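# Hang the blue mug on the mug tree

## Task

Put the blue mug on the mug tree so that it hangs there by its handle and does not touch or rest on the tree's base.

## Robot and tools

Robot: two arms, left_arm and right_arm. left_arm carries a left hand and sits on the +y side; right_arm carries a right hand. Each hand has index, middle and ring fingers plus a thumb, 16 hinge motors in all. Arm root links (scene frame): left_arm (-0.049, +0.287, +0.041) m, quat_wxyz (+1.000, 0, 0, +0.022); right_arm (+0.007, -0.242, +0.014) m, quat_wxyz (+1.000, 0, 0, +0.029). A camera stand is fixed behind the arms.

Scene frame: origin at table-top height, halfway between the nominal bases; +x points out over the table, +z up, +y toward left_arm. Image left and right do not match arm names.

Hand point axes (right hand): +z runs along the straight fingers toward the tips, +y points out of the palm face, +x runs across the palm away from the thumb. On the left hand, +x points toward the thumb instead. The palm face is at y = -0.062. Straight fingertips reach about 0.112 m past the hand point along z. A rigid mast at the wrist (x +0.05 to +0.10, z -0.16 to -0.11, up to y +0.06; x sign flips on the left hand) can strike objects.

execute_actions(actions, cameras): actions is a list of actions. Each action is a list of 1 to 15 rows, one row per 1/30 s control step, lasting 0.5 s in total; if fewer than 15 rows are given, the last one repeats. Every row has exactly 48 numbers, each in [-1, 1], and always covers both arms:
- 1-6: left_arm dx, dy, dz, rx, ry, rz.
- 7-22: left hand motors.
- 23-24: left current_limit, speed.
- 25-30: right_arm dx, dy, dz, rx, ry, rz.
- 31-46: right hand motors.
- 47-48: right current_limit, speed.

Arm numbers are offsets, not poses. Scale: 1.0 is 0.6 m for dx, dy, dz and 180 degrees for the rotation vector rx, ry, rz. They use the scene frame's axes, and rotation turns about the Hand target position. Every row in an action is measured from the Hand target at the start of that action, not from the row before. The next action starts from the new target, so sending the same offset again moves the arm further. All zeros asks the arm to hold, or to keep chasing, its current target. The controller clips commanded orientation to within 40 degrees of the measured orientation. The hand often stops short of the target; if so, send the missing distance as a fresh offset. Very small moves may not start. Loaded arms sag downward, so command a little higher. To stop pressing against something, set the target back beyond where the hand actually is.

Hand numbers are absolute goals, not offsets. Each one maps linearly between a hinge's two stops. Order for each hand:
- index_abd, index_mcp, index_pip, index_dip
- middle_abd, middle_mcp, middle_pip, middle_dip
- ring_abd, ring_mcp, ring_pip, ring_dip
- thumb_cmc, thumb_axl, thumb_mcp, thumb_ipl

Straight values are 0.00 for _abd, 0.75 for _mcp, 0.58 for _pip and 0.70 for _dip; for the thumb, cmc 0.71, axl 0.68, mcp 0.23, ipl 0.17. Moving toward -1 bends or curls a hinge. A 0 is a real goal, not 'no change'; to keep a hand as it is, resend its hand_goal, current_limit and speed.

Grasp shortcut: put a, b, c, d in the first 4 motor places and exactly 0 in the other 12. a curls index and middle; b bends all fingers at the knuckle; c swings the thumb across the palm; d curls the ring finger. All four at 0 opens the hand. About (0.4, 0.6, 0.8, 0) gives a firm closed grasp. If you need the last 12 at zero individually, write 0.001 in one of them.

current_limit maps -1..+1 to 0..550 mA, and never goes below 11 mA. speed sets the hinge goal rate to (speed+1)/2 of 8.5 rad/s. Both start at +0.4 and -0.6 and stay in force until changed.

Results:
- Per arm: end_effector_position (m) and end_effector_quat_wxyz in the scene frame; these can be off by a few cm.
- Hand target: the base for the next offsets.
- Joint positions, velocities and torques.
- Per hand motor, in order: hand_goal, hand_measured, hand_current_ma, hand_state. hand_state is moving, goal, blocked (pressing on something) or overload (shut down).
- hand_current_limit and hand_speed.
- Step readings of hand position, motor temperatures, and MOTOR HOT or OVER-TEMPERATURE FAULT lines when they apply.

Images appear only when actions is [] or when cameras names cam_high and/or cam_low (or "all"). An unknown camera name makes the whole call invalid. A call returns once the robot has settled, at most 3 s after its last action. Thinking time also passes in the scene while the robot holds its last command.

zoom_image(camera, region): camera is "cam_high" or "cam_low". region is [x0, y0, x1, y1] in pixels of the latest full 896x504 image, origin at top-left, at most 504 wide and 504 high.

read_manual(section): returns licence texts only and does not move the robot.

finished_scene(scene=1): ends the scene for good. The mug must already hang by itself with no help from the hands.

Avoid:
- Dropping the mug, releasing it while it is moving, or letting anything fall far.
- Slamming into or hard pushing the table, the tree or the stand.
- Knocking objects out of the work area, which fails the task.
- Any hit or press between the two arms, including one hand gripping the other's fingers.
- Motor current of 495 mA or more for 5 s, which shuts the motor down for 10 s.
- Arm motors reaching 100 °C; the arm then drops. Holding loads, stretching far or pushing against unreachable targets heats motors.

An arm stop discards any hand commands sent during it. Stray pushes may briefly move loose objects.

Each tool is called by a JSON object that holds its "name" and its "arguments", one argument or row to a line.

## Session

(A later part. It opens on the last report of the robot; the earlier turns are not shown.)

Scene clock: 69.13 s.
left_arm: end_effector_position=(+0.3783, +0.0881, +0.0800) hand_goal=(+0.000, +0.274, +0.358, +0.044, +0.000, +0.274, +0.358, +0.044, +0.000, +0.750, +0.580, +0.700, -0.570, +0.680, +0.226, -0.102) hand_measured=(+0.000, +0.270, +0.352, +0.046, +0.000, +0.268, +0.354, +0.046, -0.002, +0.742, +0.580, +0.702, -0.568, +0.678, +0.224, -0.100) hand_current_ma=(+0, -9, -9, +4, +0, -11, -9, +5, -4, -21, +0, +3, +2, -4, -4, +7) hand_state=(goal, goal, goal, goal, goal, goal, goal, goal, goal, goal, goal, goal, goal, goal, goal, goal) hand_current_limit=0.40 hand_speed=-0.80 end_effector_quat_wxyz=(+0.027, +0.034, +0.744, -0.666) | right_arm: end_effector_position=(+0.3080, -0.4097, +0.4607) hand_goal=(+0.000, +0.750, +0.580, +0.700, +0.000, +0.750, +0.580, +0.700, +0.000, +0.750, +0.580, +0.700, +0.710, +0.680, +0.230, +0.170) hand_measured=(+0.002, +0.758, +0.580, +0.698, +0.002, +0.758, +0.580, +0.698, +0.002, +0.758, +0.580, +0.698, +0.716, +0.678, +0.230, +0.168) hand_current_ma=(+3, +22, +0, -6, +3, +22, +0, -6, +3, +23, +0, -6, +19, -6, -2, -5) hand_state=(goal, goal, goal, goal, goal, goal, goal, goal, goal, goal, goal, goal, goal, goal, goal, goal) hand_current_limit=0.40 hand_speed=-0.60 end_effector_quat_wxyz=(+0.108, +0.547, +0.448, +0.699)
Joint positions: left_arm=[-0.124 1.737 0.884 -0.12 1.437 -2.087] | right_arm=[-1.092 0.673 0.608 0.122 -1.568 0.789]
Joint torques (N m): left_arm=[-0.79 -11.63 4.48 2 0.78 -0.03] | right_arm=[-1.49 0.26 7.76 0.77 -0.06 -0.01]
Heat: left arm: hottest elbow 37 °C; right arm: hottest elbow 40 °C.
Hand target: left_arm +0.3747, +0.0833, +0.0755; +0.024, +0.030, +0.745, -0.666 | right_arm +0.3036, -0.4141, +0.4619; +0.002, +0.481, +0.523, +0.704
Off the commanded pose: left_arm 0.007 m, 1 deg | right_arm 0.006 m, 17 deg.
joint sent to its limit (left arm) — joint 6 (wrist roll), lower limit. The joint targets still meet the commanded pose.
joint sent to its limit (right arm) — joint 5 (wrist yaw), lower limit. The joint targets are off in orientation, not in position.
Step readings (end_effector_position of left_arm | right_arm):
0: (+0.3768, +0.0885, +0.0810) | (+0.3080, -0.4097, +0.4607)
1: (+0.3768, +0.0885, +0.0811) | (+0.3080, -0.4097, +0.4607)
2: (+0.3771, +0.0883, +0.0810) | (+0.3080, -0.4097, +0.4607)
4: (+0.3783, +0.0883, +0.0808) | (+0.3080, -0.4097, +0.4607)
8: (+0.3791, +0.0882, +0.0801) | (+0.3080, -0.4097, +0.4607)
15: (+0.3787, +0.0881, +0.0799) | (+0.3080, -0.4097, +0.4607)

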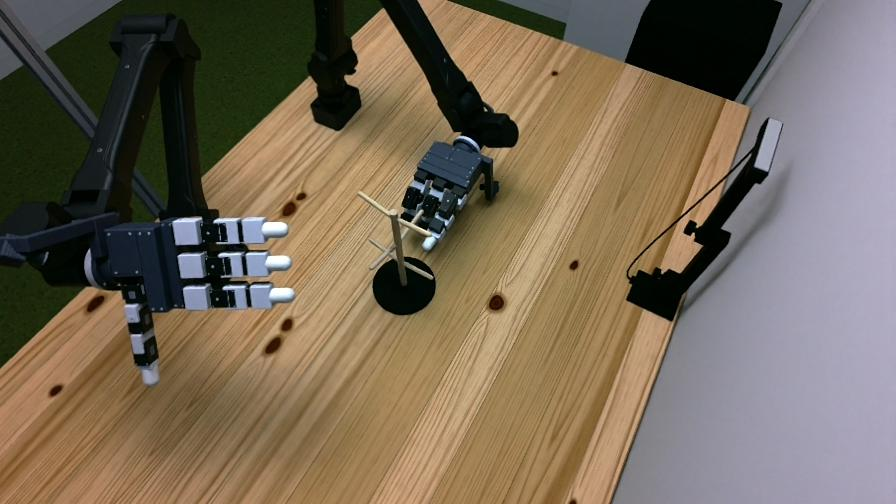

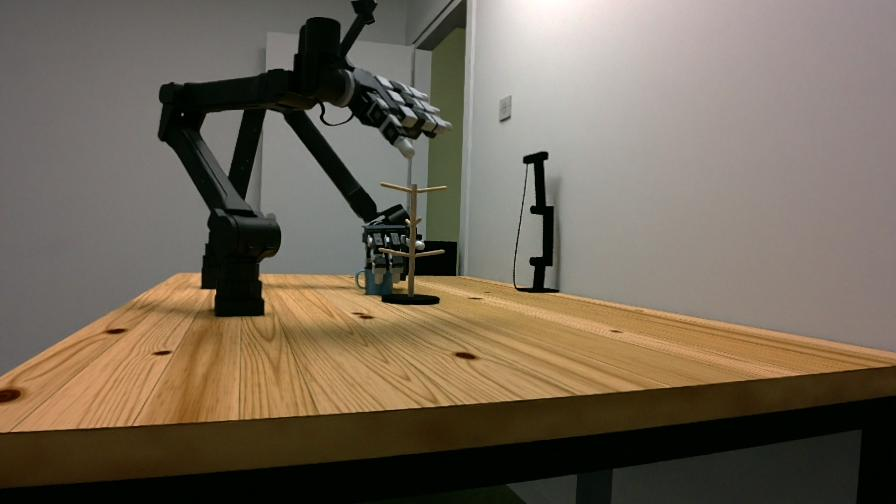

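{"name": "execute_actions", "arguments": {
  "actions": [
    [[0,0,0,0,0,0, 0,0.13,0.358,0.043,0,0.06,0.358,0.043,0,0.75,0.58,0.7,-0.571,0.68,0.225,-0.22,0.4,-0.9, 0,0,0,0,0,0,0,0,0,0,0,0,0,0,0,0,0,0,0,0,0,0,0.4,-0.6]]
  ],
  "cameras": ["all"]
}}

{"name": "zoom_image", "arguments": {
  "camera": "cam_low",
  "region": [330, 200, 450, 320]
}}

Scene clock: 70.47 s.
left_arm: end_effector_position=(+0.3781, +0.0872, +0.0800) hand_goal=(+0.000, +0.130, +0.358, +0.044, +0.000, +0.060, +0.358, +0.044, +0.000, +0.750, +0.580, +0.700, -0.570, +0.680, +0.226, -0.220) hand_measured=(+0.000, +0.148, +0.364, +0.046, +0.000, +0.086, +0.362, +0.046, -0.002, +0.742, +0.580, +0.702, -0.570, +0.678, +0.240, -0.204) hand_current_ma=(+0, +52, +12, +4, +0, +74, +9, +5, -4, -21, +0, +3, +1, -3, +43, +57) hand_state=(goal, goal, goal, goal, goal, blocked, goal, goal, goal, goal, goal, goal, goal, goal, goal, goal) hand_current_limit=0.40 hand_speed=-0.90 end_effector_quat_wxyz=(+0.027, +0.035, +0.744, -0.666) | right_arm: end_effector_position=(+0.3080, -0.4097, +0.4607) hand_goal=(+0.000, +0.750, +0.580, +0.700, +0.000, +0.750, +0.580, +0.700, +0.000, +0.750, +0.580, +0.700, +0.710, +0.680, +0.230, +0.170) hand_measured=(+0.002, +0.758, +0.580, +0.698, +0.002, +0.758, +0.580, +0.698, +0.002, +0.758, +0.580, +0.698, +0.716, +0.678, +0.230, +0.168) hand_current_ma=(+3, +22, +0, -6, +3, +22, +0, -6, +3, +23, +0, -6, +19, -6, -2, -5) hand_state=(goal, goal, goal, goal, goal, goal, goal, goal, goal, goal, goal, goal, goal, goal, goal, goal) hand_current_limit=0.40 hand_speed=-0.60 end_effector_quat_wxyz=(+0.108, +0.547, +0.448, +0.699)
Joint positions: left_arm=[-0.126 1.737 0.884 -0.118 1.437 -2.087] | right_arm=[-1.092 0.673 0.608 0.122 -1.568 0.789]
Joint torques (N m): left_arm=[-0.62 -11.87 4.53 1.91 0.78 -0.02] | right_arm=[-1.38 0.09 8.44 0.88 -0.11 0]
Heat: left arm: hottest elbow 37 °C; right arm: hottest elbow 40 °C.
Hand target: left_arm +0.3747, +0.0833, +0.0755; +0.024, +0.030, +0.745, -0.666 | right_arm +0.3036, -0.4141, +0.4619; +0.002, +0.481, +0.523, +0.704
Off the commanded pose: left_arm 0.007 m, 1 deg | right_arm 0.006 m, 17 deg.
joint sent to its limit (left arm) — joint 6 (wrist roll), lower limit. The joint targets still meet the commanded pose.
joint sent to its limit (right arm) — joint 5 (wrist yaw), lower limit. The joint targets are off in orientation, not in position.
Step readings (end_effector_position of left_arm | right_arm):
0: (+0.3783, +0.0881, +0.0800) | (+0.3080, -0.4097, +0.4607)
1: (+0.3783, +0.0881, +0.0800) | (+0.3080, -0.4097, +0.4607)
2: (+0.3783, +0.0881, +0.0800) | (+0.3080, -0.4097, +0.4607)
4: (+0.3783, +0.0881, +0.0800) | (+0.3080, -0.4097, +0.4607)
8: (+0.3783, +0.0881, +0.0800) | (+0.3080, -0.4097, +0.4607)
15: (+0.3782, +0.0879, +0.0800) | (+0.3080, -0.4097, +0.4607)

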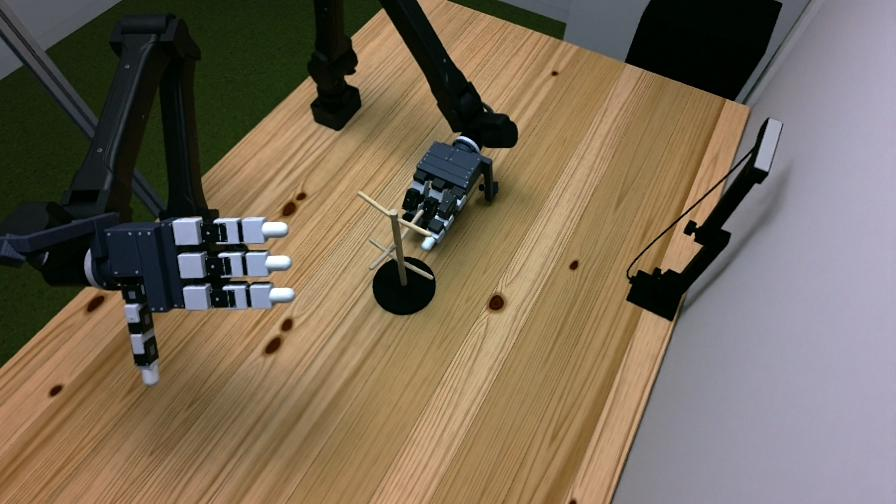

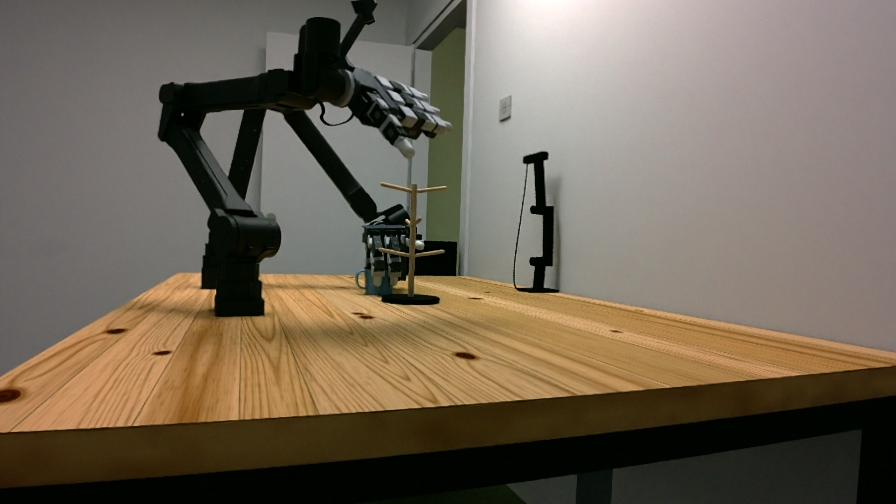

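Scaled by 4.200 from the camera's 896x504 image, which has a finer 1280x720 frame.

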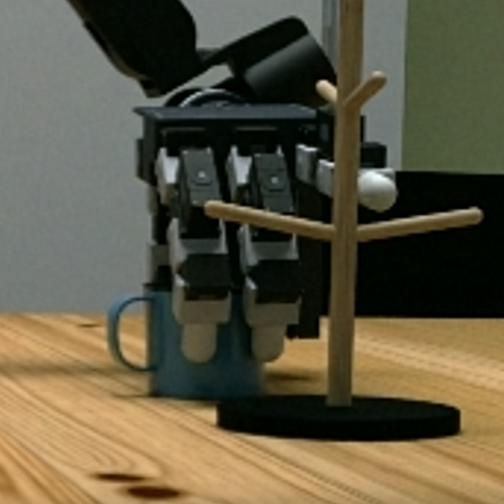

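{"name": "execute_actions", "arguments": {
  "actions": [
    [[0,0,0,0,0,0, 0,0.05,0.31,0.015,0,-0.01,0.31,0.015,0,0.75,0.58,0.7,-0.571,0.68,0.13,-0.27,0.4,-0.9, 0,0,0,0,0,0,0,0,0,0,0,0,0,0,0,0,0,0,0,0,0,0,0.4,-0.6]]
  ],
  "cameras": ["all"]
}}

{"name": "zoom_image", "arguments": {
  "camera": "cam_low",
  "region": [330, 200, 450, 320]
}}

Scene clock: 73.73 s.
left_arm: end_effector_position=(+0.3781, +0.0871, +0.0800) hand_goal=(+0.000, +0.050, +0.310, +0.016, +0.000, -0.010, +0.310, +0.016, +0.000, +0.750, +0.580, +0.700, -0.570, +0.680, +0.130, -0.270) hand_measured=(-0.002, +0.144, +0.358, +0.038, -0.002, +0.080, +0.356, +0.040, -0.002, +0.742, +0.580, +0.702, -0.566, +0.678, +0.240, -0.210) hand_current_ma=(-4, +371, +155, +60, -4, +354, +142, +62, -4, -21, +0, +3, +6, -3, +385, +286) hand_state=(goal, blocked, blocked, blocked, goal, blocked, blocked, blocked, goal, goal, goal, goal, goal, goal, blocked, blocked) hand_current_limit=0.40 hand_speed=-0.90 end_effector_quat_wxyz=(+0.027, +0.035, +0.744, -0.666) | right_arm: end_effector_position=(+0.3080, -0.4097, +0.4607) hand_goal=(+0.000, +0.750, +0.580, +0.700, +0.000, +0.750, +0.580, +0.700, +0.000, +0.750, +0.580, +0.700, +0.710, +0.680, +0.230, +0.170) hand_measured=(+0.002, +0.758, +0.580, +0.698, +0.002, +0.758, +0.580, +0.698, +0.002, +0.758, +0.580, +0.698, +0.716, +0.678, +0.230, +0.168) hand_current_ma=(+3, +22, +0, -6, +3, +22, +0, -6, +3, +23, +0, -6, +19, -6, -2, -5) hand_state=(goal, goal, goal, goal, goal, goal, goal, goal, goal, goal, goal, goal, goal, goal, goal, goal) hand_current_limit=0.40 hand_speed=-0.60 end_effector_quat_wxyz=(+0.108, +0.547, +0.448, +0.699)
Joint positions: left_arm=[-0.126 1.737 0.884 -0.118 1.437 -2.087] | right_arm=[-1.092 0.673 0.608 0.122 -1.568 0.789]
Joint torques (N m): left_arm=[-0.67 -11.75 4.52 1.96 0.76 -0.03] | right_arm=[-0.21 -0.21 8.01 0.68 -0.12 0.1]
Heat: left arm: hottest elbow 37 °C; right arm: hottest elbow 40 °C.
Hand target: left_arm +0.3747, +0.0833, +0.0755; +0.024, +0.030, +0.745, -0.666 | right_arm +0.3036, -0.4141, +0.4619; +0.002, +0.481, +0.523, +0.704
Off the commanded pose: left_arm 0.007 m, 1 deg | right_arm 0.006 m, 17 deg.
joint sent to its limit (left arm) — joint 6 (wrist roll), lower limit. The joint targets still meet the commanded pose.
joint sent to its limit (right arm) — joint 5 (wrist yaw), lower limit. The joint targets are off in orientation, not in position.
Step readings (end_effector_position of left_arm | right_arm):
0: (+0.3781, +0.0872, +0.0800) | (+0.3080, -0.4097, +0.4607)
1: (+0.3781, +0.0872, +0.0800) | (+0.3080, -0.4097, +0.4607)
2: (+0.3781, +0.0872, +0.0800) | (+0.3080, -0.4097, +0.4607)
4: (+0.3781, +0.0871, +0.0800) | (+0.3080, -0.4097, +0.4607)
8: (+0.3781, +0.0871, +0.0800) | (+0.3080, -0.4097, +0.4607)
15: (+0.3781, +0.0871, +0.0800) | (+0.3080, -0.4097, +0.4607)

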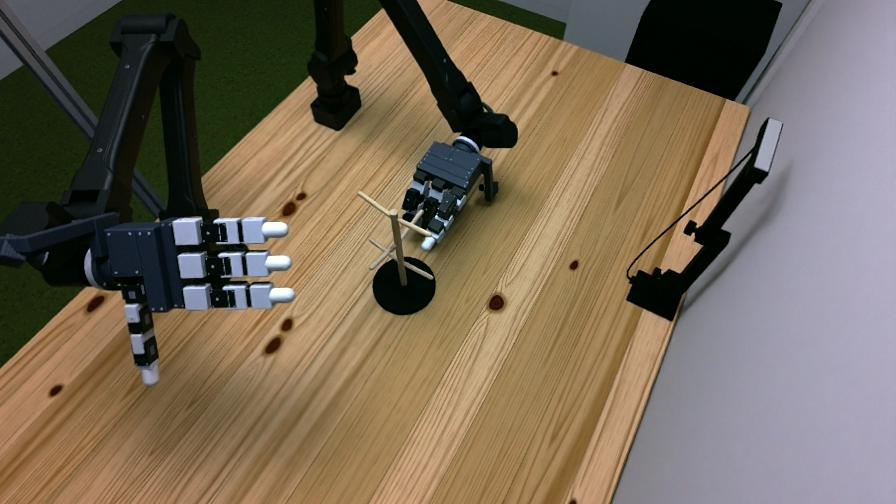

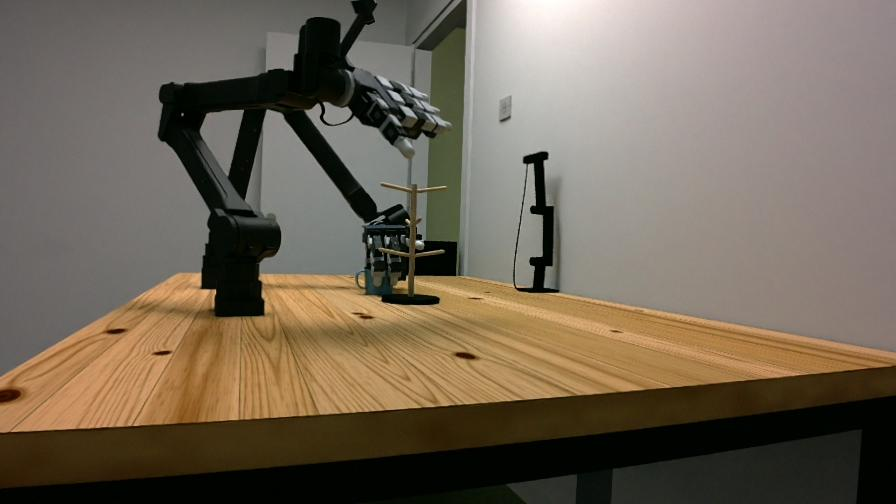

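Scaled by 4.200 from the camera's 896x504 image, which has a finer 1280x720 frame.

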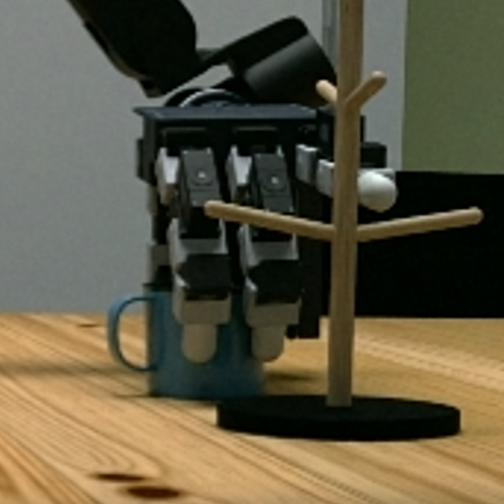

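{"name": "execute_actions", "arguments": {
  "actions": [
    [[0,0.004,0.06,0,0,0, 0,0.05,0.31,0.015,0,-0.01,0.31,0.015,0,0.75,0.58,0.7,-0.571,0.68,0.13,-0.27,0.4,-0.9, 0,0,0,0,0,0,0,0,0,0,0,0,0,0,0,0,0,0,0,0,0,0,0.4,-0.6]]
  ],
  "cameras": ["all"]
}}

{"name": "zoom_image", "arguments": {
  "camera": "cam_low",
  "region": [330, 180, 450, 320]
}}

Scene clock: 75.33 s.
left_arm: end_effector_position=(+0.3713, +0.0880, +0.1018) hand_goal=(+0.000, +0.050, +0.310, +0.016, +0.000, -0.010, +0.310, +0.016, +0.000, +0.750, +0.580, +0.700, -0.570, +0.680, +0.130, -0.270) hand_measured=(-0.002, +0.142, +0.358, +0.038, -0.004, +0.072, +0.356, +0.040, -0.002, +0.740, +0.580, +0.702, -0.558, +0.680, +0.240, -0.210) hand_current_ma=(-4, +363, +155, +60, -4, +322, +142, +62, -4, -21, +0, +3, +26, +0, +385, +286) hand_state=(goal, blocked, blocked, blocked, goal, blocked, blocked, blocked, goal, goal, goal, goal, goal, goal, blocked, blocked) hand_current_limit=0.40 hand_speed=-0.90 end_effector_quat_wxyz=(+0.023, +0.030, +0.746, -0.665) | right_arm: end_effector_position=(+0.3080, -0.4097, +0.4607) hand_goal=(+0.000, +0.750, +0.580, +0.700, +0.000, +0.750, +0.580, +0.700, +0.000, +0.750, +0.580, +0.700, +0.710, +0.680, +0.230, +0.170) hand_measured=(+0.002, +0.758, +0.580, +0.698, +0.002, +0.758, +0.580, +0.698, +0.002, +0.758, +0.580, +0.698, +0.716, +0.678, +0.230, +0.168) hand_current_ma=(+3, +22, +0, -6, +3, +22, +0, -6, +3, +23, +0, -6, +19, -6, -2, -5) hand_state=(goal, goal, goal, goal, goal, goal, goal, goal, goal, goal, goal, goal, goal, goal, goal, goal) hand_current_limit=0.40 hand_speed=-0.60 end_effector_quat_wxyz=(+0.108, +0.547, +0.448, +0.699)
Joint positions: left_arm=[-0.126 1.677 0.884 -0.191 1.432 -2.087] | right_arm=[-1.092 0.673 0.608 0.122 -1.568 0.789]
Joint torques (N m): left_arm=[-0.26 -12.69 6.27 0.64 1.06 -0.02] | right_arm=[-1.79 -0.03 7.99 0.57 -0.1 0.02]
Heat: left arm: hottest elbow 36 °C; right arm: hottest elbow 40 °C.
Hand target: left_arm +0.3747, +0.0857, +0.1115; +0.024, +0.030, +0.745, -0.666 | right_arm +0.3036, -0.4141, +0.4619; +0.002, +0.481, +0.523, +0.704
Off the commanded pose: left_arm 0.011 m, 0 deg | right_arm 0.006 m, 17 deg.
joint sent to its limit (left arm) — joint 6 (wrist roll), lower limit. The joint targets still meet the commanded pose.
joint sent to its limit (right arm) — joint 5 (wrist yaw), lower limit. The joint targets are off in orientation, not in position.
Step readings (end_effector_position of left_arm | right_arm):
0: (+0.3781, +0.0871, +0.0800) | (+0.3080, -0.4097, +0.4607)
1: (+0.3781, +0.0871, +0.0800) | (+0.3080, -0.4097, +0.4607)
2: (+0.3779, +0.0871, +0.0803) | (+0.3080, -0.4097, +0.4607)
4: (+0.3759, +0.0877, +0.0819) | (+0.3080, -0.4097, +0.4607)
8: (+0.3723, +0.0880, +0.0915) | (+0.3080, -0.4097, +0.4607)
15: (+0.3718, +0.0880, +0.1019) | (+0.3080, -0.4097, +0.4607)

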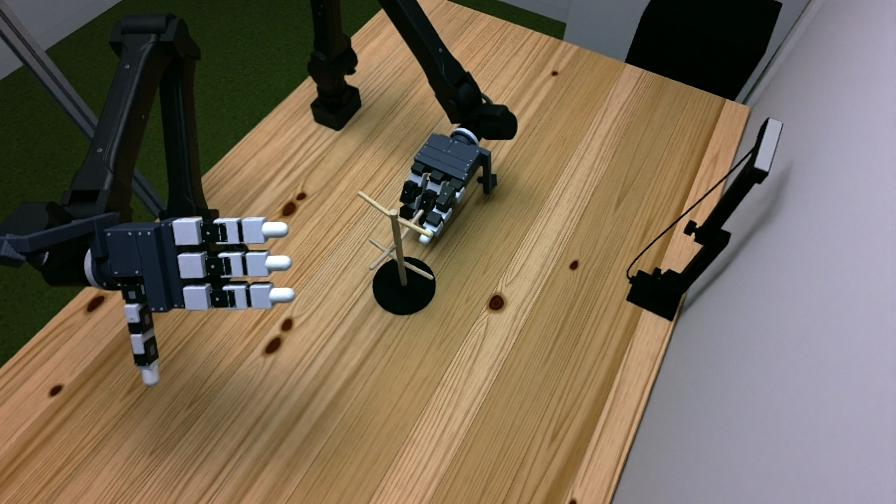

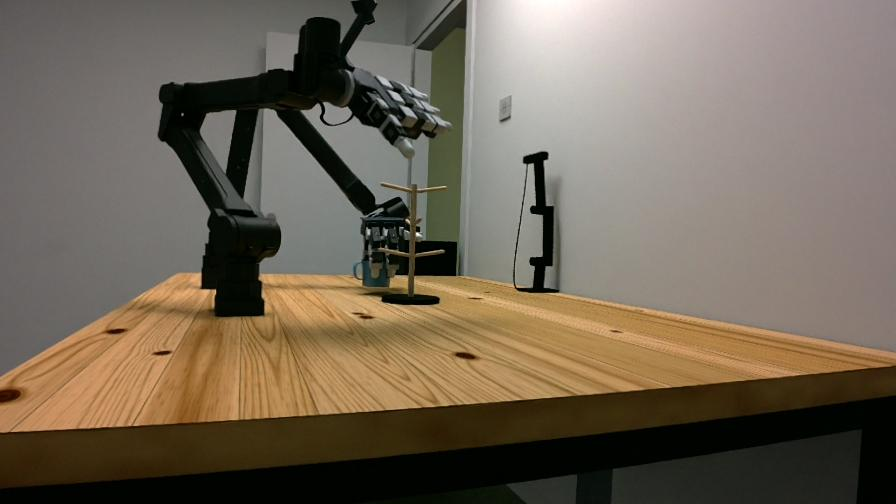

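Scaled by 3.600 from the camera's 896x504 image, which has a finer 1280x720 frame.

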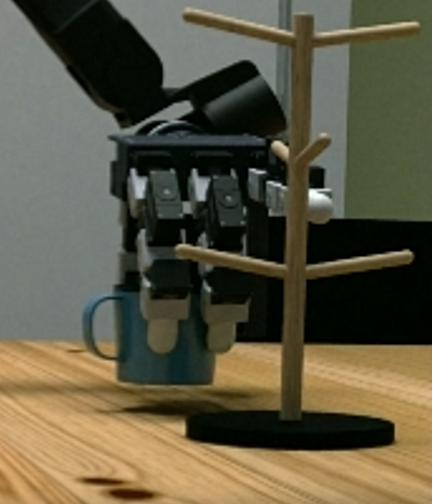

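{"name": "execute_actions", "arguments": {
  "actions": [
    [[0.01,0.14,0,0,0,0, 0,0.05,0.31,0.015,0,-0.01,0.31,0.015,0,0.75,0.58,0.7,-0.571,0.68,0.13,-0.27,0.4,-0.9, 0,0,0,0,0,0,0,0,0,0,0,0,0,0,0,0,0,0,0,0,0,0,0.4,-0.6]]
  ],
  "cameras": ["all"]
}}

{"name": "zoom_image", "arguments": {
  "camera": "cam_low",
  "region": [330, 180, 450, 320]
}}

Scene clock: 82.00 s.
left_arm: end_effector_position=(+0.3703, +0.1718, +0.0978) hand_goal=(+0.000, +0.050, +0.310, +0.016, +0.000, -0.010, +0.310, +0.016, +0.000, +0.750, +0.580, +0.700, -0.570, +0.680, +0.130, -0.270) hand_measured=(-0.002, +0.134, +0.358, +0.038, -0.004, +0.064, +0.356, +0.040, -0.002, +0.740, +0.580, +0.702, -0.558, +0.680, +0.250, -0.210) hand_current_ma=(-4, +324, +155, +60, -5, +280, +142, +62, -3, -22, +0, +3, +28, +0, +385, +286) hand_state=(goal, blocked, blocked, blocked, goal, blocked, blocked, blocked, goal, goal, goal, goal, goal, goal, blocked, blocked) hand_current_limit=0.40 hand_speed=-0.90 end_effector_quat_wxyz=(+0.066, -0.040, +0.733, -0.676) | right_arm: end_effector_position=(+0.3080, -0.4097, +0.4607) hand_goal=(+0.000, +0.750, +0.580, +0.700, +0.000, +0.750, +0.580, +0.700, +0.000, +0.750, +0.580, +0.700, +0.710, +0.680, +0.230, +0.170) hand_measured=(+0.002, +0.758, +0.580, +0.698, +0.002, +0.758, +0.580, +0.698, +0.002, +0.758, +0.580, +0.698, +0.716, +0.678, +0.230, +0.168) hand_current_ma=(+3, +22, +0, -6, +3, +22, +0, -6, +3, +23, +0, -6, +19, -6, -2, -5) hand_state=(goal, goal, goal, goal, goal, goal, goal, goal, goal, goal, goal, goal, goal, goal, goal, goal) hand_current_limit=0.40 hand_speed=-0.60 end_effector_quat_wxyz=(+0.108, +0.547, +0.448, +0.699)
Joint positions: left_arm=[0.083 1.673 0.873 -0.47 1.488 -1.831] | right_arm=[-1.092 0.673 0.608 0.122 -1.568 0.789]
Joint torques (N m): left_arm=[-1.2 -12.75 6.8 0.28 1.16 0.17] | right_arm=[-1.08 0.21 8.14 0.83 -0.06 -0.03]
Heat: left arm: hottest elbow 36 °C; right arm: hottest elbow 40 °C.
Hand target: left_arm +0.3808, +0.1698, +0.1116; +0.024, +0.030, +0.745, -0.666 | right_arm +0.3036, -0.4141, +0.4619; +0.002, +0.481, +0.523, +0.704
Off the commanded pose: left_arm 0.017 m, 9 deg | right_arm 0.006 m, 17 deg.
joint sent to its limit (right arm) — joint 5 (wrist yaw), lower limit. The joint targets are off in orientation, not in position.
Step readings (end_effector_position of left_arm | right_arm):
0: (+0.3713, +0.0880, +0.1018) | (+0.3080, -0.4097, +0.4607)
1: (+0.3711, +0.0882, +0.1018) | (+0.3080, -0.4097, +0.4607)
2: (+0.3703, +0.0905, +0.1025) | (+0.3080, -0.4097, +0.4607)
4: (+0.3677, +0.0995, +0.1051) | (+0.3080, -0.4097, +0.4607)
8: (+0.3749, +0.1445, +0.1027) | (+0.3080, -0.4097, +0.4607)
15: (+0.3753, +0.1734, +0.1002) | (+0.3080, -0.4097, +0.4607)

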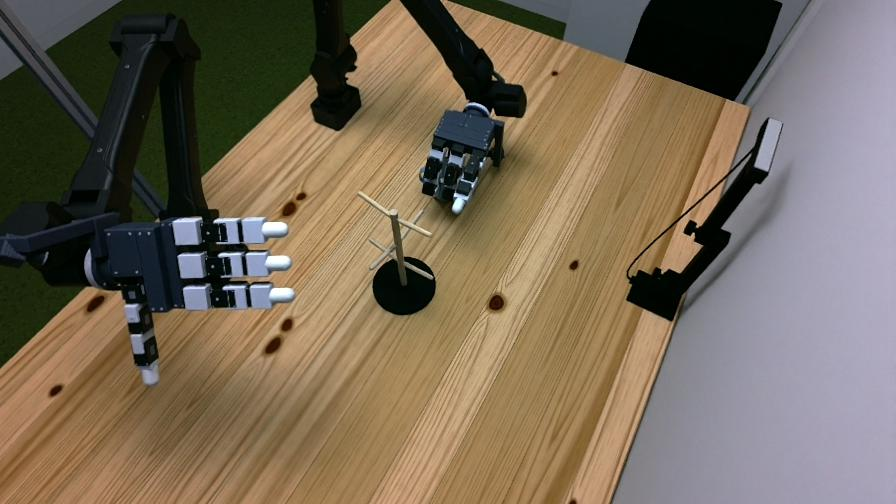

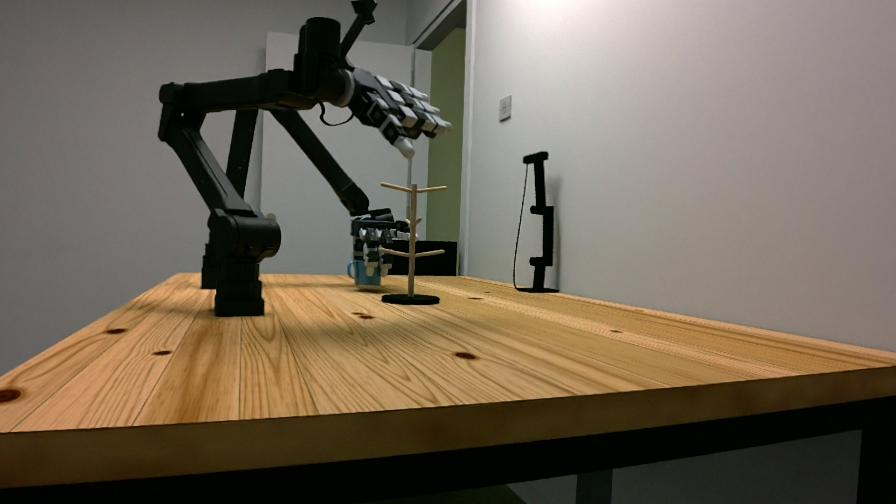

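Scaled by 3.600 from the camera's 896x504 image, which has a finer 1280x720 frame.

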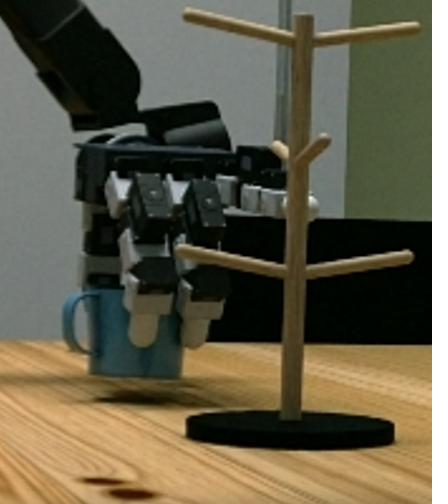

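{"name": "execute_actions", "arguments": {
  "actions": [
    [[0.06,-0.02,0.13,0.0005,0.09,0.01, 0,0.05,0.31,0.015,0,-0.01,0.31,0.015,0,0.75,0.58,0.7,-0.571,0.68,0.13,-0.27,0.4,-0.9, 0,0,0,0,0,0,0,0,0,0,0,0,0,0,0,0,0,0,0,0,0,0,0.4,-0.6]]
  ],
  "cameras": ["all"]
}}

Scene clock: 86.23 s.
left_arm: end_effector_position=(+0.4027, +0.1610, +0.1796) hand_goal=(+0.000, +0.050, +0.310, +0.016, +0.000, -0.010, +0.310, +0.016, +0.000, +0.750, +0.580, +0.700, -0.570, +0.680, +0.130, -0.270) hand_measured=(-0.004, +0.134, +0.358, +0.038, -0.006, +0.064, +0.356, +0.040, -0.002, +0.740, +0.580, +0.702, -0.556, +0.680, +0.250, -0.210) hand_current_ma=(-6, +323, +155, +60, -8, +276, +142, +62, -3, -26, -1, +3, +31, +0, +385, +286) hand_state=(goal, blocked, blocked, blocked, goal, blocked, blocked, blocked, goal, goal, goal, goal, goal, goal, blocked, blocked) hand_current_limit=0.40 hand_speed=-0.90 end_effector_quat_wxyz=(-0.042, -0.122, +0.733, -0.667) | right_arm: end_effector_position=(+0.3080, -0.4097, +0.4607) hand_goal=(+0.000, +0.750, +0.580, +0.700, +0.000, +0.750, +0.580, +0.700, +0.000, +0.750, +0.580, +0.700, +0.710, +0.680, +0.230, +0.170) hand_measured=(+0.002, +0.758, +0.580, +0.698, +0.002, +0.758, +0.580, +0.698, +0.002, +0.758, +0.580, +0.698, +0.716, +0.678, +0.230, +0.168) hand_current_ma=(+3, +22, +0, -6, +3, +22, +0, -6, +3, +23, +0, -6, +19, -6, -2, -5) hand_state=(goal, goal, goal, goal, goal, goal, goal, goal, goal, goal, goal, goal, goal, goal, goal, goal) hand_current_limit=0.40 hand_speed=-0.60 end_effector_quat_wxyz=(+0.108, +0.547, +0.448, +0.699)
Joint positions: left_arm=[0.045 1.696 1.173 -0.913 1.464 -1.935] | right_arm=[-1.092 0.673 0.608 0.122 -1.568 0.789]
Joint torques (N m): left_arm=[-0.56 -12.22 9.29 -0.12 1.22 0.08] | right_arm=[-1.9 0.21 8.16 0.72 -0.01 0]
Heat: left arm: hottest elbow 37 °C; right arm: hottest elbow 40 °C.
Hand target: left_arm +0.4167, +0.1578, +0.1896; -0.071, -0.076, +0.741, -0.663 | right_arm +0.3036, -0.4141, +0.4619; +0.002, +0.481, +0.523, +0.704
Off the commanded pose: left_arm 0.017 m, 6 deg | right_arm 0.006 m, 17 deg.
joint sent to its limit (right arm) — joint 5 (wrist yaw), lower limit. The joint targets are off in orientation, not in position.
Step readings (end_effector_position of left_arm | right_arm):
0: (+0.3704, +0.1718, +0.0978) | (+0.3080, -0.4097, +0.4607)
1: (+0.3704, +0.1719, +0.0981) | (+0.3080, -0.4097, +0.4607)
2: (+0.3699, +0.1718, +0.0999) | (+0.3080, -0.4097, +0.4607)
4: (+0.3721, +0.1701, +0.1111) | (+0.3080, -0.4097, +0.4607)
8: (+0.3973, +0.1640, +0.1509) | (+0.3080, -0.4097, +0.4607)
15: (+0.4086, +0.1608, +0.1867) | (+0.3080, -0.4097, +0.4607)

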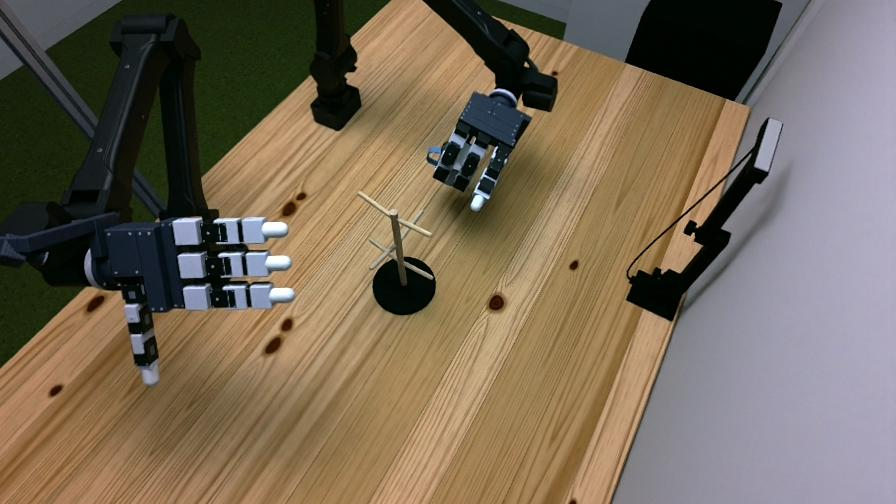

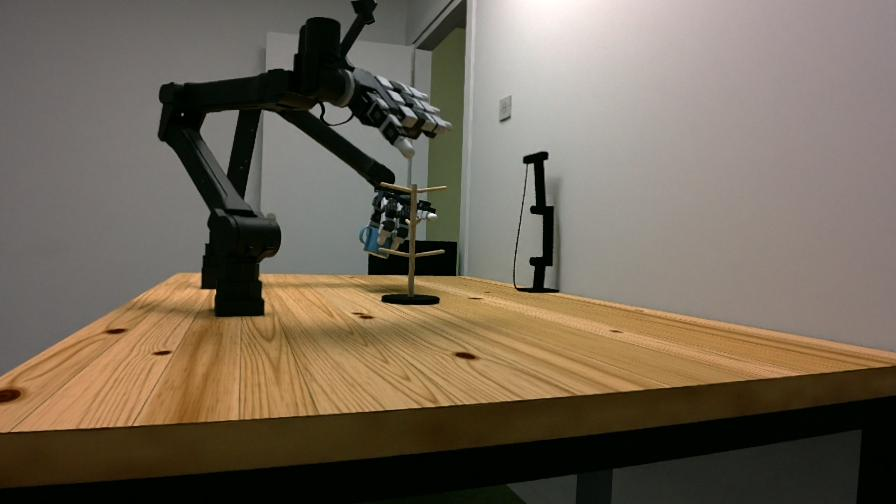

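{"name": "execute_actions", "arguments": {
  "actions": [
    [[0.07,-0.05,0.02,0.0006,0.155,0.0174, 0,0.05,0.31,0.015,0,-0.01,0.31,0.015,0,0.75,0.58,0.7,-0.571,0.68,0.13,-0.27,0.4,-0.9, 0,0,0,0,0,0,0,0,0,0,0,0,0,0,0,0,0,0,0,0,0,0,0.4,-0.6]]
  ],
  "cameras": ["all"]
}}

{"name": "zoom_image", "arguments": {
  "camera": "cam_low",
  "region": [330, 140, 480, 310]
}}

Scene clock: 88.43 s.
left_arm: end_effector_position=(+0.4495, +0.1297, +0.1905) hand_goal=(+0.000, +0.050, +0.310, +0.016, +0.000, -0.010, +0.310, +0.016, +0.000, +0.750, +0.580, +0.700, -0.570, +0.680, +0.130, -0.270) hand_measured=(-0.008, +0.132, +0.358, +0.038, -0.010, +0.062, +0.356, +0.040, -0.002, +0.740, +0.580, +0.702, -0.564, +0.680, +0.250, -0.210) hand_current_ma=(-15, +321, +155, +60, -20, +275, +142, +62, -3, -26, -1, +3, +12, +0, +385, +286) hand_state=(goal, blocked, blocked, blocked, goal, blocked, blocked, blocked, goal, goal, goal, goal, goal, goal, blocked, blocked) hand_current_limit=0.40 hand_speed=-0.90 end_effector_quat_wxyz=(-0.224, -0.248, +0.702, -0.628) | right_arm: end_effector_position=(+0.3080, -0.4097, +0.4607) hand_goal=(+0.000, +0.750, +0.580, +0.700, +0.000, +0.750, +0.580, +0.700, +0.000, +0.750, +0.580, +0.700, +0.710, +0.680, +0.230, +0.170) hand_measured=(+0.002, +0.758, +0.580, +0.698, +0.002, +0.758, +0.580, +0.698, +0.002, +0.758, +0.580, +0.698, +0.716, +0.678, +0.230, +0.168) hand_current_ma=(+3, +22, +0, -6, +3, +22, +0, -6, +3, +23, +0, -6, +19, -6, -2, -5) hand_state=(goal, goal, goal, goal, goal, goal, goal, goal, goal, goal, goal, goal, goal, goal, goal, goal) hand_current_limit=0.40 hand_speed=-0.60 end_effector_quat_wxyz=(+0.108, +0.547, +0.448, +0.699)
Joint positions: left_arm=[-0.027 1.982 1.555 -1.323 1.459 -2.072] | right_arm=[-1.092 0.673 0.608 0.122 -1.568 0.789]
Joint torques (N m): left_arm=[-0.44 -16.09 8.94 -0.87 1.21 -0.33] | right_arm=[-1.49 0.32 8.08 0.94 -0.1 -0.03]
Heat: left arm: hottest elbow 37 °C; right arm: hottest elbow 40 °C.
Hand target: left_arm +0.4587, +0.1278, +0.2016; -0.230, -0.254, +0.701, -0.626 | right_arm +0.3036, -0.4141, +0.4619; +0.002, +0.481, +0.523, +0.704
Off the commanded pose: left_arm 0.015 m, 1 deg | right_arm 0.006 m, 17 deg.
joint sent to its limit (left arm) — joint 6 (wrist roll), lower limit. The joint targets still meet the commanded pose.
joint sent to its limit (right arm) — joint 5 (wrist yaw), lower limit. The joint targets are off in orientation, not in position.
Step readings (end_effector_position of left_arm | right_arm):
0: (+0.4028, +0.1610, +0.1796) | (+0.3080, -0.4097, +0.4607)
1: (+0.4032, +0.1609, +0.1802) | (+0.3080, -0.4097, +0.4607)
2: (+0.4037, +0.1603, +0.1821) | (+0.3080, -0.4097, +0.4607)
4: (+0.4153, +0.1559, +0.1895) | (+0.3080, -0.4097, +0.4607)
8: (+0.4498, +0.1414, +0.1943) | (+0.3080, -0.4097, +0.4607)
15: (+0.4478, +0.1295, +0.1847) | (+0.3080, -0.4097, +0.4607)

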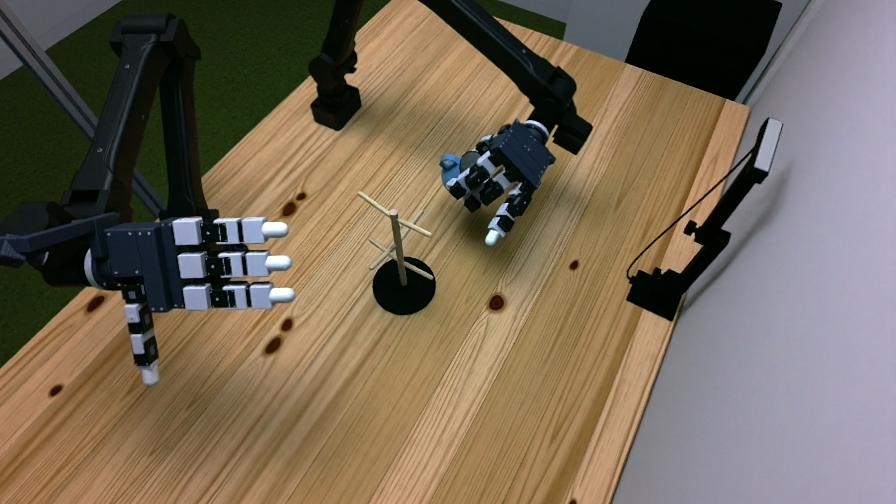

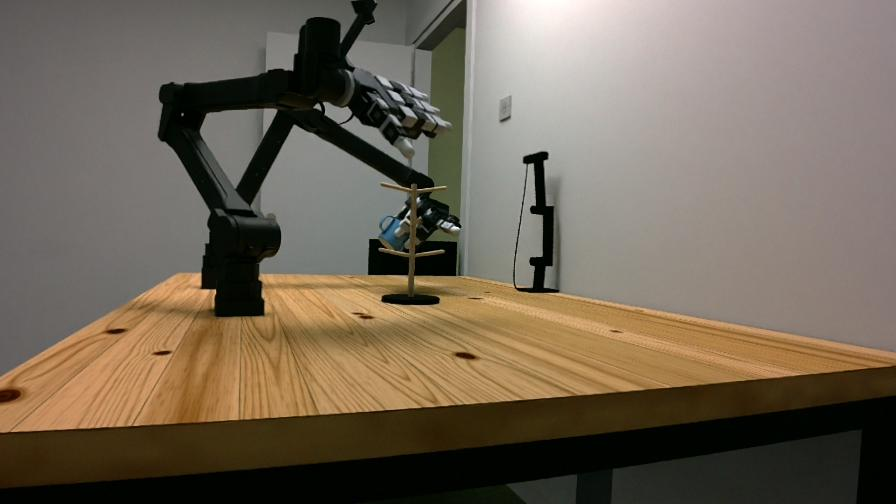

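Scaled by 2.965 from the camera's 896x504 image, which has a finer 1280x720 frame.

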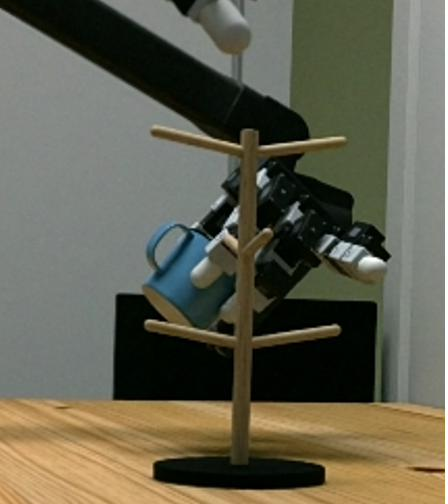

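{"name": "zoom_image", "arguments": {
  "camera": "cam_low",
  "region": [370, 200, 430, 260]
}}

{"name": "zoom_image", "arguments": {
  "camera": "cam_high",
  "region": [350, 120, 550, 320]
}}

Scaled by 8.400 from the camera's 896x504 image, which has a finer 1280x720 frame.

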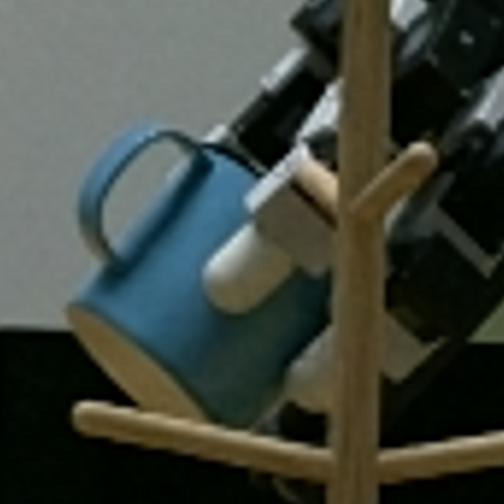

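Scaled by 2.520 from the camera's 896x504 image, which has a finer 1280x720 frame.

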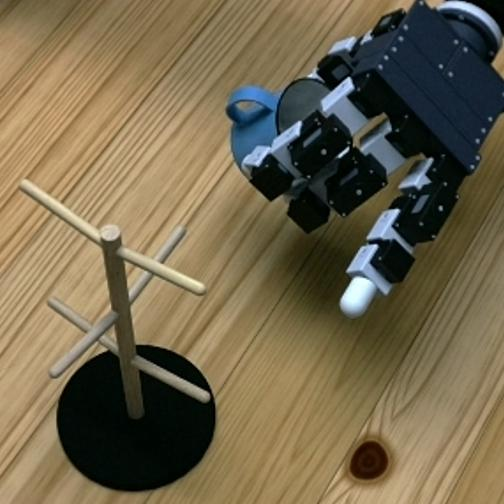

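{"name": "zoom_image", "arguments": {
  "camera": "cam_low",
  "region": [395, 205, 430, 240]
}}

{"name": "zoom_image", "arguments": {
  "camera": "cam_high",
  "region": [350, 185, 440, 275]
}}

Scaled by 14.400 from the camera's 896x504 image, which has a finer 1280x720 frame.

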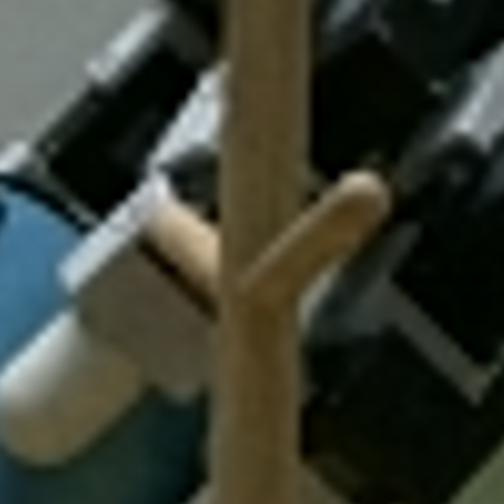

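Scaled by 5.600 from the camera's 896x504 image, which has a finer 1280x720 frame.

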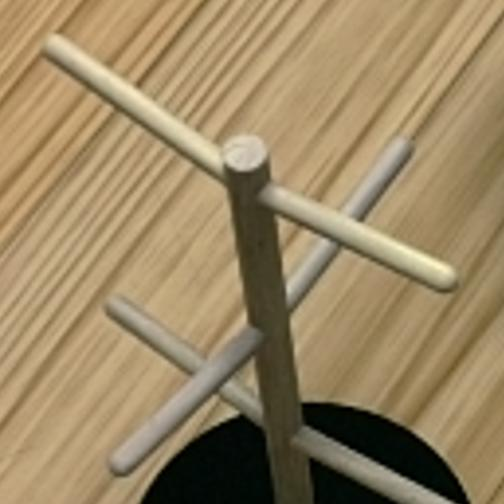

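{"name": "execute_actions", "arguments": {
  "actions": [
    [[0.0317,-0.1117,0.02,0,0,0, 0,0.05,0.31,0.015,0,-0.01,0.31,0.015,0,0.75,0.58,0.7,-0.571,0.68,0.13,-0.27,0.4,-0.9, 0,0,0,0,0,0,0,0,0,0,0,0,0,0,0,0,0,0,0,0,0,0,0.4,-0.6]]
  ],
  "cameras": ["all"]
}}

{"name": "zoom_image", "arguments": {
  "camera": "cam_low",
  "region": [370, 180, 450, 260]
}}

{"name": "zoom_image", "arguments": {
  "camera": "cam_high",
  "region": [350, 120, 550, 320]
}}

Scene clock: 95.73 s.
left_arm: end_effector_position=(+0.4658, +0.0589, +0.2045) hand_goal=(+0.000, +0.050, +0.310, +0.016, +0.000, -0.010, +0.310, +0.016, +0.000, +0.750, +0.580, +0.700, -0.570, +0.680, +0.130, -0.270) hand_measured=(-0.008, +0.132, +0.358, +0.038, -0.012, +0.062, +0.356, +0.040, -0.002, +0.740, +0.580, +0.702, -0.566, +0.680, +0.250, -0.210) hand_current_ma=(-15, +314, +155, +60, -21, +275, +142, +62, -3, -26, -1, +3, +6, +0, +385, +286) hand_state=(goal, blocked, blocked, blocked, goal, blocked, blocked, blocked, goal, goal, goal, goal, goal, goal, blocked, blocked) hand_current_limit=0.40 hand_speed=-0.90 end_effector_quat_wxyz=(-0.267, -0.201, +0.706, -0.624) | right_arm: end_effector_position=(+0.3080, -0.4097, +0.4607) hand_goal=(+0.000, +0.750, +0.580, +0.700, +0.000, +0.750, +0.580, +0.700, +0.000, +0.750, +0.580, +0.700, +0.710, +0.680, +0.230, +0.170) hand_measured=(+0.002, +0.758, +0.580, +0.698, +0.002, +0.758, +0.580, +0.698, +0.002, +0.758, +0.580, +0.698, +0.716, +0.678, +0.230, +0.168) hand_current_ma=(+3, +22, +0, -6, +3, +22, +0, -6, +3, +23, +0, -6, +19, -6, -2, -5) hand_state=(goal, goal, goal, goal, goal, goal, goal, goal, goal, goal, goal, goal, goal, goal, goal, goal) hand_current_limit=0.40 hand_speed=-0.60 end_effector_quat_wxyz=(+0.108, +0.547, +0.448, +0.699)
Joint positions: left_arm=[-0.157 2.074 1.731 -1.405 1.492 -2.074] | right_arm=[-1.092 0.673 0.608 0.122 -1.568 0.789]
Joint torques (N m): left_arm=[0.26 -16.97 9.51 -0.85 1.41 -0.31] | right_arm=[-1.79 -0.38 8.13 0.73 -0.09 -0.02]
Motor temperatures (°C): left_arm=[30 32 40 30 33 30] | right_arm=[35 30 40 34 29 26]
Heat: left arm: hottest elbow 40 °C; right arm: hottest elbow 40 °C.
Hand target: left_arm +0.4778, +0.0608, +0.2136; -0.230, -0.254, +0.701, -0.626 | right_arm +0.3036, -0.4141, +0.4619; +0.002, +0.481, +0.523, +0.704
Off the commanded pose: left_arm 0.015 m, 7 deg | right_arm 0.006 m, 17 deg.
joint sent to its limit (left arm) — joint 6 (wrist roll), lower limit. The joint targets are off in orientation, not in position.
joint sent to its limit (right arm) — joint 5 (wrist yaw), lower limit. The joint targets are off in orientation, not in position.
Step readings (end_effector_position of left_arm | right_arm):
0: (+0.4495, +0.1297, +0.1905) | (+0.3080, -0.4097, +0.4607)
1: (+0.4497, +0.1295, +0.1908) | (+0.3080, -0.4097, +0.4607)
2: (+0.4502, +0.1283, +0.1919) | (+0.3080, -0.4097, +0.4607)
4: (+0.4561, +0.1206, +0.1969) | (+0.3080, -0.4097, +0.4607)
8: (+0.4664, +0.0897, +0.2052) | (+0.3080, -0.4097, +0.4607)
15: (+0.4624, +0.0546, +0.2075) | (+0.3080, -0.4097, +0.4607)

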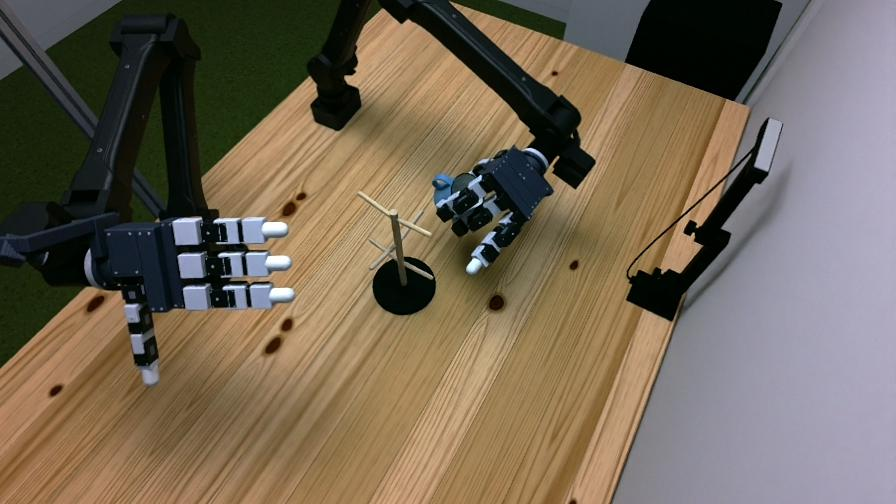

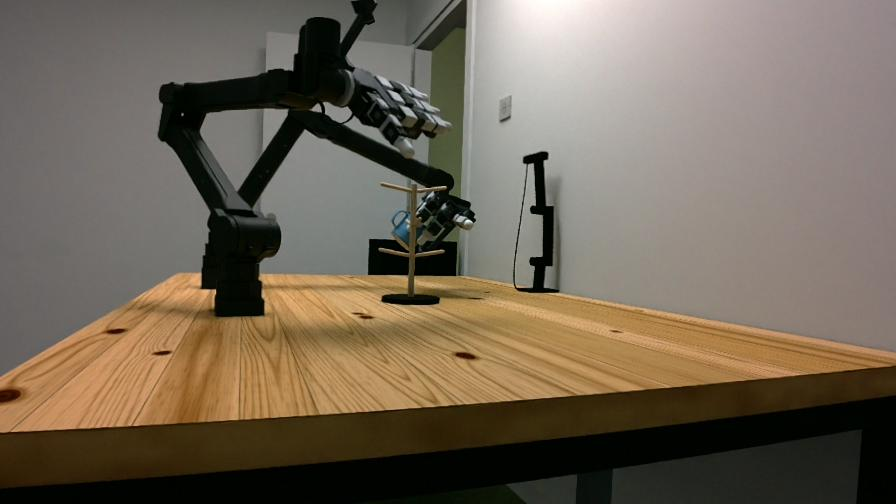

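Scaled by 6.300 from the camera's 896x504 image, which has a finer 1280x720 frame.

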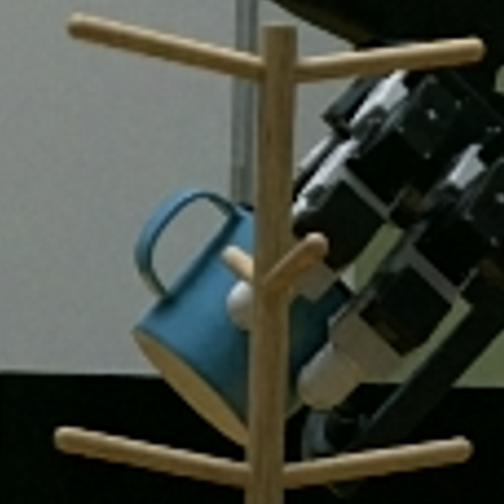

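Scaled by 2.520 from the camera's 896x504 image, which has a finer 1280x720 frame.

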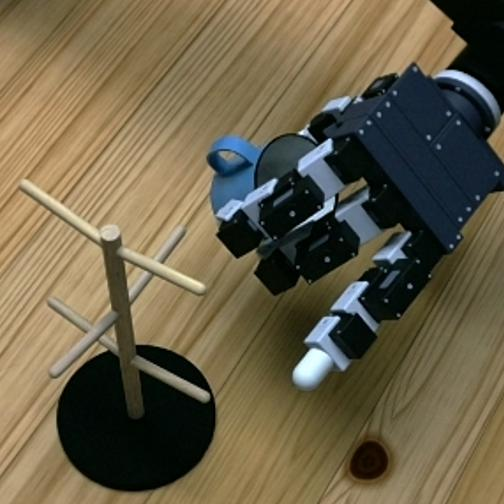

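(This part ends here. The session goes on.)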